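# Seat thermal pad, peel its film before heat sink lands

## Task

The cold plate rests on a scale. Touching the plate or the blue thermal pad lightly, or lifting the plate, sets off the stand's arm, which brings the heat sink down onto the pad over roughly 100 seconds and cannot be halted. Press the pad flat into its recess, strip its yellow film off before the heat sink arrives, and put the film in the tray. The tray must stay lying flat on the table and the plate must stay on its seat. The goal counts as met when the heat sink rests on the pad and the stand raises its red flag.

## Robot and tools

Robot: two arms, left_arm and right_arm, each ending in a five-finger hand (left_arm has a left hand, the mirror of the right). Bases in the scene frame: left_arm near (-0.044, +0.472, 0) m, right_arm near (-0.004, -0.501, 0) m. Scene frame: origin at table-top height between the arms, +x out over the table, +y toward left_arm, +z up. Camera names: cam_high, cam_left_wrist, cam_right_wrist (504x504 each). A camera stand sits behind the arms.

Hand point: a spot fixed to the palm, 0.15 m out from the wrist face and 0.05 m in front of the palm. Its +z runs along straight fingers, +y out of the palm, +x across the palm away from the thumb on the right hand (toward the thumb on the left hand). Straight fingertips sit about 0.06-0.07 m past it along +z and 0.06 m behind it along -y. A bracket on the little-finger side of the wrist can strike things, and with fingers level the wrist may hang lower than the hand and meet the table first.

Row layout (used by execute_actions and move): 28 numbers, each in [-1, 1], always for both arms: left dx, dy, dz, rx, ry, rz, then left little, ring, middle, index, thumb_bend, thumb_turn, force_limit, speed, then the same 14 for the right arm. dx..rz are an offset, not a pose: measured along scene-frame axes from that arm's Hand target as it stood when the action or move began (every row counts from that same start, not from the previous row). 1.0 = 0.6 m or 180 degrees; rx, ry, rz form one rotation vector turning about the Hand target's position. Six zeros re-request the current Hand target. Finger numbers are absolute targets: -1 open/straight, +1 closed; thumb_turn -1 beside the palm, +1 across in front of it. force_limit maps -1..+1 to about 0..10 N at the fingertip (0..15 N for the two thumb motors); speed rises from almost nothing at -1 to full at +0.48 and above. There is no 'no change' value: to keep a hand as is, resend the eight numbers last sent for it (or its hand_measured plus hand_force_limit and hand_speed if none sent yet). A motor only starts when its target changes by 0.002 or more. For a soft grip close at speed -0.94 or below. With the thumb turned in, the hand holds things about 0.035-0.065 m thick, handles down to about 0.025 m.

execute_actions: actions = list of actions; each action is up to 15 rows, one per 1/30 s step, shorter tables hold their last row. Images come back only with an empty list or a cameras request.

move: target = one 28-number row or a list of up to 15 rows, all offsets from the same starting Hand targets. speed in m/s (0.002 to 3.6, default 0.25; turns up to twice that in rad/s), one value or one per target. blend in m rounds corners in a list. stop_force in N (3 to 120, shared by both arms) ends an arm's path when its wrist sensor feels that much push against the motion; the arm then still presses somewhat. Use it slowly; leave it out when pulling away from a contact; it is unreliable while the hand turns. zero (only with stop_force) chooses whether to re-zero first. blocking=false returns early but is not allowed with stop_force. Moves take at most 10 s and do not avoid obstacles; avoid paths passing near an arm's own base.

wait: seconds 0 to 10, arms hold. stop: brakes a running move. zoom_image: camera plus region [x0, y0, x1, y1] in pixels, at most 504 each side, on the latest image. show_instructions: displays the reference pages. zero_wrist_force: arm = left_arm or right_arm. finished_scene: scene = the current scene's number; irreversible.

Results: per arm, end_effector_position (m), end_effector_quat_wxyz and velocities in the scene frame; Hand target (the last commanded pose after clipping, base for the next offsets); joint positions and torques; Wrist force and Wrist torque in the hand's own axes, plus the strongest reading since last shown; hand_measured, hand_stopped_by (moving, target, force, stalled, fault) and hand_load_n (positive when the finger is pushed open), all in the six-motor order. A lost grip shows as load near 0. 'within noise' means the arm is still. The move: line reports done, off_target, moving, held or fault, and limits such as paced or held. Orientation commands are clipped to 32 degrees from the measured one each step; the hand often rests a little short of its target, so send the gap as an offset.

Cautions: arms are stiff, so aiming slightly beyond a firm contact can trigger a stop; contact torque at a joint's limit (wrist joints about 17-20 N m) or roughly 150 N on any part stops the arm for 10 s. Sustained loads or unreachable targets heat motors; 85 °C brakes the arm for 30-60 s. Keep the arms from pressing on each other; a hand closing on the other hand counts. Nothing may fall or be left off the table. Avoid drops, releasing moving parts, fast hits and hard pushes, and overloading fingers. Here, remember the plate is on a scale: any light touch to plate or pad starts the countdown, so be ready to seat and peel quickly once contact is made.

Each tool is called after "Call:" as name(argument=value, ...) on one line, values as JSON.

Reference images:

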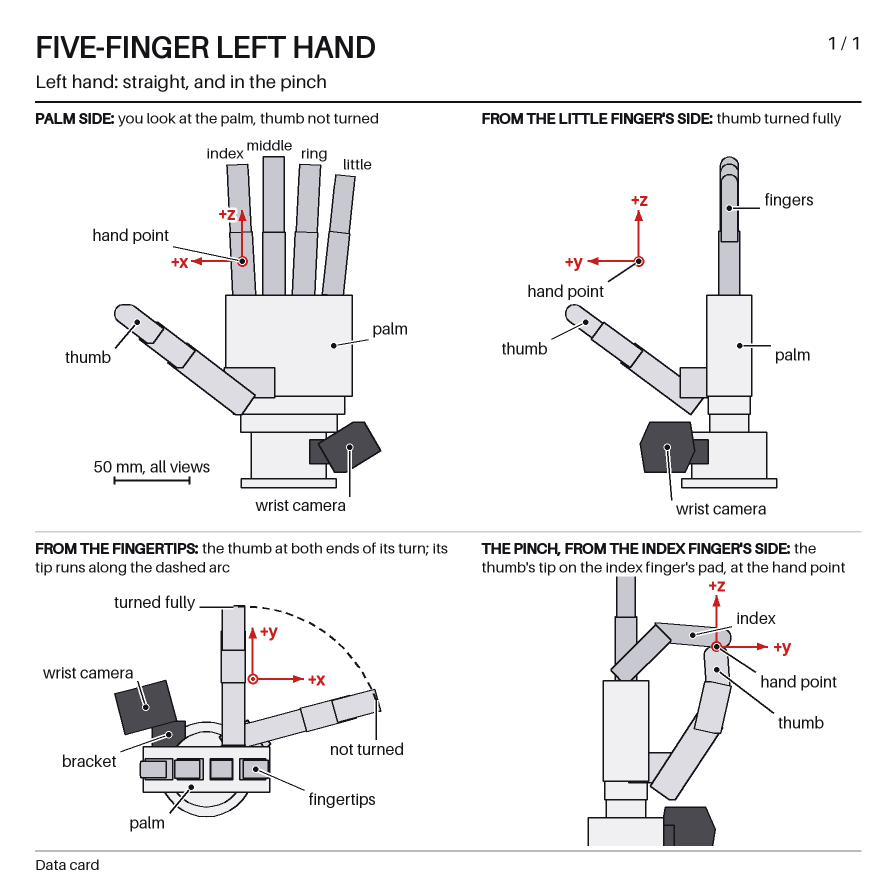

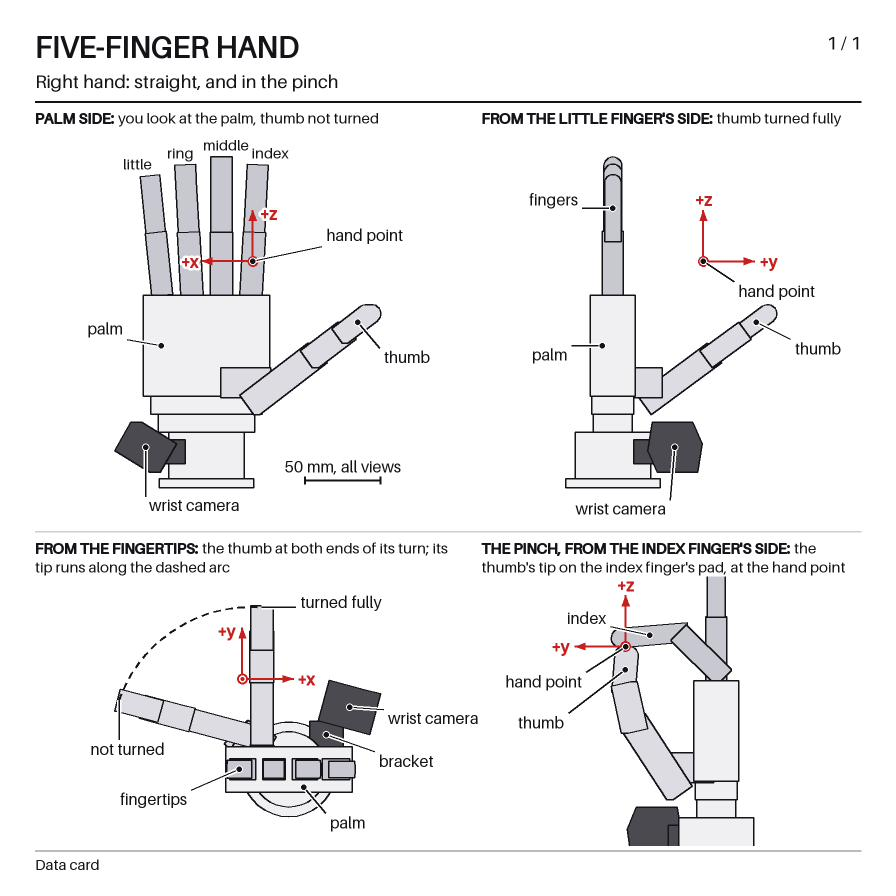

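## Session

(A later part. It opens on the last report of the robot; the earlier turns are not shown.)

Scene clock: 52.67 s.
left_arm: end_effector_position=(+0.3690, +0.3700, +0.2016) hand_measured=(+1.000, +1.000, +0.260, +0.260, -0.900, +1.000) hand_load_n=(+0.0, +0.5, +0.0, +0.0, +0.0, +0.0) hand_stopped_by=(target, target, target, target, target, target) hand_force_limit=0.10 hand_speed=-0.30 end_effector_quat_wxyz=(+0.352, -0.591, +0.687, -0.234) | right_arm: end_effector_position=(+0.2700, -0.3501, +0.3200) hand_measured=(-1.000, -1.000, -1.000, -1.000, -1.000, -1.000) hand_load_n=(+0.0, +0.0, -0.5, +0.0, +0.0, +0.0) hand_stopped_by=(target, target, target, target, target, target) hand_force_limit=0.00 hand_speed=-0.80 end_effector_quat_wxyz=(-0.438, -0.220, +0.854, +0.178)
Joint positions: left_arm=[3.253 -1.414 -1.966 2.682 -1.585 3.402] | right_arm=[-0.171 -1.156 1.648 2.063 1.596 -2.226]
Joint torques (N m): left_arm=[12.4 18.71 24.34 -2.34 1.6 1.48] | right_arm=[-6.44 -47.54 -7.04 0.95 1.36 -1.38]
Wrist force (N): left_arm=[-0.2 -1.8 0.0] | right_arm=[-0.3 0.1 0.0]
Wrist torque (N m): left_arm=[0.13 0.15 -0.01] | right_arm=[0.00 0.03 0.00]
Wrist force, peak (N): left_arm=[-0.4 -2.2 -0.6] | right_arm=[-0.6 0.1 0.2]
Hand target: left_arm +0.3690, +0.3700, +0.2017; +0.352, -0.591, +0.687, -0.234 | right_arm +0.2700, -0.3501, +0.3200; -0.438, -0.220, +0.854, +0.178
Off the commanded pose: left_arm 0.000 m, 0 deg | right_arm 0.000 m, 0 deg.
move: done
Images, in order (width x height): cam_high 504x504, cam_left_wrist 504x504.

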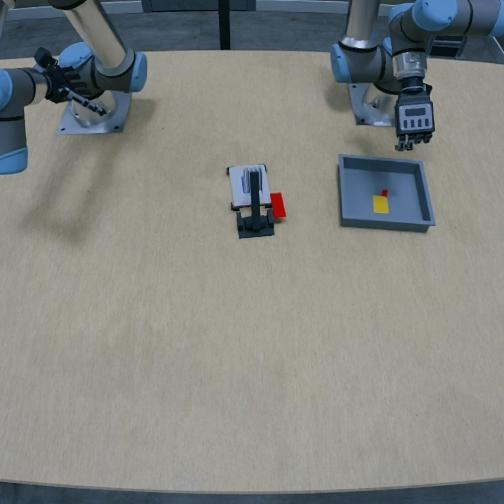

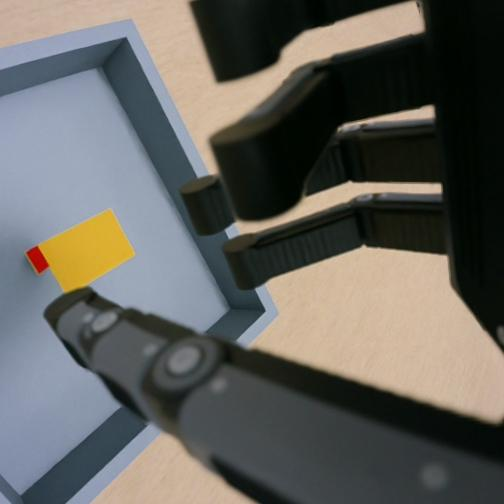

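Call:
wait(seconds=10)

Call:
wait(seconds=10)

Call:
wait(seconds=10, cameras=["cam_high"])

Call:
wait(seconds=10)

Call:
wait(seconds=10)

Call:
wait(seconds=10)

Call:
wait(seconds=10, cameras=["cam_high"])

Call:
zoom_image(camera="cam_high", region=[210, 100, 440, 250])

Scene clock: 64.13 s.
left_arm: end_effector_position=(+0.3690, +0.3700, +0.2017) hand_measured=(+1.000, +1.000, +0.260, +0.260, -0.900, +1.000) hand_load_n=(+0.0, +0.0, +0.0, +0.0, +0.0, +0.0) hand_stopped_by=(target, target, target, target, target, target) hand_force_limit=0.10 hand_speed=-0.30 end_effector_quat_wxyz=(+0.352, -0.591, +0.687, -0.234) | right_arm: end_effector_position=(+0.2700, -0.3501, +0.3200) hand_measured=(-1.000, -1.000, -1.000, -1.000, -1.000, -1.000) hand_load_n=(+0.0, +0.0, +0.0, +0.0, +0.0, +0.0) hand_stopped_by=(target, target, target, target, target, target) hand_force_limit=0.00 hand_speed=-0.80 end_effector_quat_wxyz=(-0.438, -0.220, +0.854, +0.178)
Joint positions: left_arm=[3.253 -1.414 -1.966 2.682 -1.585 3.402] | right_arm=[-0.171 -1.156 1.648 2.063 1.596 -2.226]
Joint torques (N m): left_arm=[12.53 18.71 25.12 -2.32 1.78 1.48] | right_arm=[-5.19 -48.59 -7.69 0.93 1.3 -1.44]
Wrist force (N): left_arm=[-0.1 -1.5 -0.1] | right_arm=[-0.2 0.0 0.1]
Wrist torque (N m): left_arm=[0.18 0.14 -0.01] | right_arm=[-0.01 0.01 0.01]
Wrist force, peak (N): left_arm=[-0.4 -2.1 -0.1] | right_arm=[-0.6 0.0 -0.2]
Hand target: left_arm +0.3690, +0.3700, +0.2017; +0.352, -0.591, +0.687, -0.234 | right_arm +0.2700, -0.3501, +0.3200; -0.438, -0.220, +0.854, +0.178
Off the commanded pose: left_arm 0.000 m, 0 deg | right_arm 0.000 m, 0 deg.
wait: 10.00 s; at rest from the start

Scene clock: 74.13 s.
left_arm: end_effector_position=(+0.3690, +0.3700, +0.2017) hand_measured=(+1.000, +1.000, +0.260, +0.260, -0.900, +1.000) hand_load_n=(+0.0, +0.0, +0.0, +0.0, +0.0, +0.0) hand_stopped_by=(target, target, target, target, target, target) hand_force_limit=0.10 hand_speed=-0.30 end_effector_quat_wxyz=(+0.352, -0.591, +0.687, -0.234) | right_arm: end_effector_position=(+0.2700, -0.3501, +0.3200) hand_measured=(-1.000, -1.000, -1.000, -1.000, -1.000, -1.000) hand_load_n=(+0.0, +0.0, +0.0, +0.0, +0.0, +0.0) hand_stopped_by=(target, target, target, target, target, target) hand_force_limit=0.00 hand_speed=-0.80 end_effector_quat_wxyz=(-0.438, -0.220, +0.854, +0.178)
Joint positions: left_arm=[3.253 -1.414 -1.966 2.682 -1.585 3.402] | right_arm=[-0.171 -1.156 1.648 2.063 1.596 -2.226]
Joint torques (N m): left_arm=[12.04 18.97 24.5 -2.29 1.62 1.58] | right_arm=[-4.79 -48.05 -7.81 1.22 1.39 -1.42]
Wrist force (N): left_arm=[-0.2 -1.6 0.1] | right_arm=[-0.1 -0.1 0.3]
Wrist torque (N m): left_arm=[0.15 0.15 -0.02] | right_arm=[-0.04 0.00 0.01]
Wrist force, peak (N): left_arm=[-0.1 -2.0 0.1] | right_arm=[-0.6 0.1 0.0]
Hand target: left_arm +0.3690, +0.3700, +0.2017; +0.352, -0.591, +0.687, -0.234 | right_arm +0.2700, -0.3501, +0.3200; -0.438, -0.220, +0.854, +0.178
Off the commanded pose: left_arm 0.000 m, 0 deg | right_arm 0.000 m, 0 deg.
wait: 10.00 s; at rest by 0.17 s

Scene clock: 84.13 s.
left_arm: end_effector_position=(+0.3690, +0.3700, +0.2017) hand_measured=(+1.000, +1.000, +0.260, +0.260, -0.900, +1.000) hand_load_n=(+0.0, +0.0, +0.0, +0.0, +0.0, +0.0) hand_stopped_by=(target, target, target, target, target, target) hand_force_limit=0.10 hand_speed=-0.30 end_effector_quat_wxyz=(+0.352, -0.591, +0.687, -0.234) | right_arm: end_effector_position=(+0.2700, -0.3501, +0.3200) hand_measured=(-1.000, -1.000, -1.000, -1.000, -1.000, -1.000) hand_load_n=(+0.0, +0.0, +0.0, +0.0, +0.0, +0.0) hand_stopped_by=(target, target, target, target, target, target) hand_force_limit=0.00 hand_speed=-0.80 end_effector_quat_wxyz=(-0.438, -0.220, +0.854, +0.178)
Joint positions: left_arm=[3.253 -1.414 -1.966 2.682 -1.585 3.402] | right_arm=[-0.171 -1.156 1.648 2.063 1.596 -2.226]
Joint torques (N m): left_arm=[11.87 17.53 24.65 -2.21 1.54 1.47] | right_arm=[-3.83 -47.18 -6.8 1.43 1.28 -1.47]
Wrist force (N): left_arm=[-0.1 -2.0 0.2] | right_arm=[-0.1 0.1 0.1]
Wrist torque (N m): left_arm=[0.10 0.14 0.00] | right_arm=[-0.02 0.01 0.02]
Wrist force, peak (N): left_arm=[-0.3 -2.0 0.2] | right_arm=[-0.7 0.2 0.2]
Hand target: left_arm +0.3690, +0.3700, +0.2017; +0.352, -0.591, +0.687, -0.234 | right_arm +0.2700, -0.3501, +0.3200; -0.438, -0.220, +0.854, +0.178
Off the commanded pose: left_arm 0.000 m, 0 deg | right_arm 0.000 m, 0 deg.
wait: 10.00 s; at rest by 0.17 s
Images, in order (width x height): cam_high 504x504.

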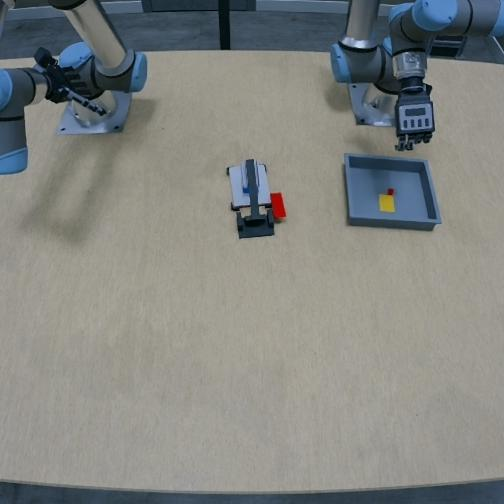

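Scene clock: 94.13 s.
left_arm: end_effector_position=(+0.3690, +0.3700, +0.2017) hand_measured=(+1.000, +1.000, +0.260, +0.260, -0.900, +1.000) hand_load_n=(+0.0, +0.0, +0.0, +0.0, +0.0, +0.0) hand_stopped_by=(target, target, target, target, target, target) hand_force_limit=0.10 hand_speed=-0.30 end_effector_quat_wxyz=(+0.352, -0.591, +0.687, -0.234) | right_arm: end_effector_position=(+0.2700, -0.3501, +0.3200) hand_measured=(-1.000, -1.000, -1.000, -1.000, -1.000, -1.000) hand_load_n=(+0.0, +0.0, +0.0, +0.0, +0.0, +0.0) hand_stopped_by=(target, target, target, target, target, target) hand_force_limit=0.00 hand_speed=-0.80 end_effector_quat_wxyz=(-0.438, -0.220, +0.854, +0.178)
Joint positions: left_arm=[3.253 -1.414 -1.966 2.682 -1.585 3.402] | right_arm=[-0.171 -1.156 1.648 2.063 1.596 -2.226]
Joint torques (N m): left_arm=[12.48 18.25 24.91 -2.27 1.66 1.51] | right_arm=[-2.84 -47.22 -6.91 1.48 1.21 -1.4]
Wrist force (N): left_arm=[-0.3 -1.5 0.0] | right_arm=[-0.3 0.1 0.0]
Wrist torque (N m): left_arm=[0.17 0.15 -0.03] | right_arm=[0.00 0.03 0.01]
Wrist force, peak (N): left_arm=[-0.1 -2.0 0.1] | right_arm=[-0.6 0.1 0.0]
Hand target: left_arm +0.3690, +0.3700, +0.2017; +0.352, -0.591, +0.687, -0.234 | right_arm +0.2700, -0.3501, +0.3200; -0.438, -0.220, +0.854, +0.178
Off the commanded pose: left_arm 0.000 m, 0 deg | right_arm 0.000 m, 0 deg.
wait: 10.00 s; at rest by 0.17 s

Scene clock: 104.13 s.
left_arm: end_effector_position=(+0.3690, +0.3700, +0.2017) hand_measured=(+1.000, +1.000, +0.260, +0.260, -0.900, +1.000) hand_load_n=(+0.0, +0.0, +0.0, +0.0, +0.0, +0.0) hand_stopped_by=(target, target, target, target, target, target) hand_force_limit=0.10 hand_speed=-0.30 end_effector_quat_wxyz=(+0.352, -0.591, +0.687, -0.234) | right_arm: end_effector_position=(+0.2700, -0.3501, +0.3200) hand_measured=(-1.000, -1.000, -1.000, -1.000, -1.000, -1.000) hand_load_n=(+0.0, +0.0, -0.5, +0.0, +0.0, +0.0) hand_stopped_by=(target, target, target, target, target, target) hand_force_limit=0.00 hand_speed=-0.80 end_effector_quat_wxyz=(-0.438, -0.220, +0.854, +0.178)
Joint positions: left_arm=[3.253 -1.414 -1.966 2.682 -1.585 3.402] | right_arm=[-0.171 -1.156 1.648 2.063 1.596 -2.226]
Joint torques (N m): left_arm=[12.12 17.31 24.41 -2.3 1.63 1.74] | right_arm=[-1.67 -47.22 -7.67 1.54 1.2 -1.4]
Wrist force (N): left_arm=[-0.1 -1.7 0.3] | right_arm=[-0.3 0.1 0.3]
Wrist torque (N m): left_arm=[0.13 0.14 -0.01] | right_arm=[-0.01 0.02 0.01]
Wrist force, peak (N): left_arm=[-0.3 -1.9 0.2] | right_arm=[-0.6 -0.1 0.2]
Hand target: left_arm +0.3690, +0.3700, +0.2017; +0.352, -0.591, +0.687, -0.234 | right_arm +0.2700, -0.3501, +0.3200; -0.438, -0.220, +0.854, +0.178
Off the commanded pose: left_arm 0.000 m, 0 deg | right_arm 0.000 m, 0 deg.
wait: 10.00 s; at rest by 0.17 s

Scene clock: 114.13 s.
left_arm: end_effector_position=(+0.3690, +0.3700, +0.2017) hand_measured=(+1.000, +1.000, +0.260, +0.260, -0.900, +1.000) hand_load_n=(+0.0, +0.0, +0.0, +0.0, -0.5, +0.0) hand_stopped_by=(target, target, target, target, target, target) hand_force_limit=0.10 hand_speed=-0.30 end_effector_quat_wxyz=(+0.352, -0.591, +0.687, -0.234) | right_arm: end_effector_position=(+0.2700, -0.3501, +0.3200) hand_measured=(-1.000, -1.000, -1.000, -1.000, -1.000, -1.000) hand_load_n=(+0.0, +0.0, +0.0, +0.0, +0.0, +0.0) hand_stopped_by=(target, target, target, target, target, target) hand_force_limit=0.00 hand_speed=-0.80 end_effector_quat_wxyz=(-0.438, -0.220, +0.854, +0.178)
Joint positions: left_arm=[3.253 -1.414 -1.966 2.682 -1.585 3.402] | right_arm=[-0.171 -1.156 1.648 2.063 1.596 -2.226]
Joint torques (N m): left_arm=[11.16 17.95 24.68 -2.16 1.77 1.59] | right_arm=[-1 -47.45 -7.48 1.72 1.19 -1.43]
Wrist force (N): left_arm=[-0.2 -1.6 0.0] | right_arm=[-0.4 0.1 0.1]
Wrist torque (N m): left_arm=[0.16 0.14 -0.01] | right_arm=[-0.01 0.06 0.00]
Wrist force, peak (N): left_arm=[-0.1 -2.0 0.1] | right_arm=[-0.6 0.0 0.4]
Hand target: left_arm +0.3690, +0.3700, +0.2017; +0.352, -0.591, +0.687, -0.234 | right_arm +0.2700, -0.3501, +0.3200; -0.438, -0.220, +0.854, +0.178
Off the commanded pose: left_arm 0.000 m, 0 deg | right_arm 0.000 m, 0 deg.
wait: 10.00 s; at rest by 0.17 s

Scene clock: 124.13 s.
left_arm: end_effector_position=(+0.3690, +0.3700, +0.2017) hand_measured=(+1.000, +1.000, +0.260, +0.260, -0.900, +1.000) hand_load_n=(+0.0, +0.0, +0.0, +0.0, +0.0, +0.5) hand_stopped_by=(target, target, target, target, target, target) hand_force_limit=0.10 hand_speed=-0.30 end_effector_quat_wxyz=(+0.352, -0.591, +0.687, -0.234) | right_arm: end_effector_position=(+0.2700, -0.3501, +0.3200) hand_measured=(-1.000, -1.000, -1.000, -1.000, -1.000, -1.000) hand_load_n=(+0.0, +0.0, +0.0, +0.0, +0.0, +0.0) hand_stopped_by=(target, target, target, target, target, target) hand_force_limit=0.00 hand_speed=-0.80 end_effector_quat_wxyz=(-0.438, -0.220, +0.854, +0.178)
Joint positions: left_arm=[3.253 -1.414 -1.966 2.682 -1.585 3.402] | right_arm=[-0.171 -1.156 1.648 2.063 1.596 -2.226]
Joint torques (N m): left_arm=[11.29 17.68 24.58 -2.22 1.73 1.56] | right_arm=[0.18 -46.62 -8.25 1.86 1.14 -1.41]
Wrist force (N): left_arm=[-0.1 -1.7 0.0] | right_arm=[-0.1 0.1 0.1]
Wrist torque (N m): left_arm=[0.13 0.14 -0.01] | right_arm=[-0.01 -0.01 0.03]
Wrist force, peak (N): left_arm=[-0.3 -2.0 0.0] | right_arm=[-0.7 0.2 0.2]
Hand target: left_arm +0.3690, +0.3700, +0.2017; +0.352, -0.591, +0.687, -0.234 | right_arm +0.2700, -0.3501, +0.3200; -0.438, -0.220, +0.854, +0.178
Off the commanded pose: left_arm 0.000 m, 0 deg | right_arm 0.000 m, 0 deg.
wait: 10.00 s; at rest by 0.17 s
Images, in order (width x height): cam_high 504x504.

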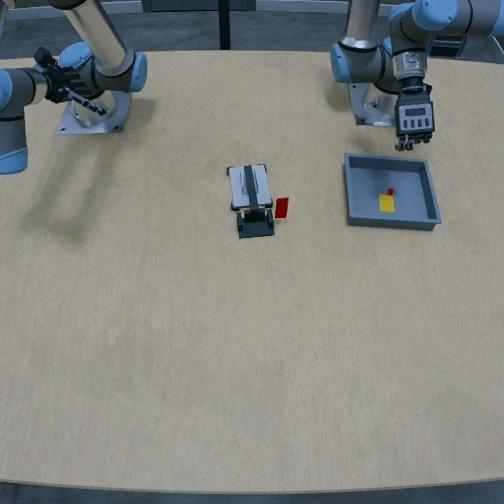

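Scaled by 2.191 from the camera's 504x504 image, which has a finer 720x720 frame.

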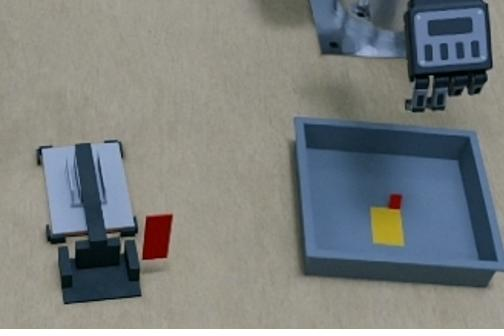

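Call:
finished_scene(scene=2)

The scene is finished: the task was done.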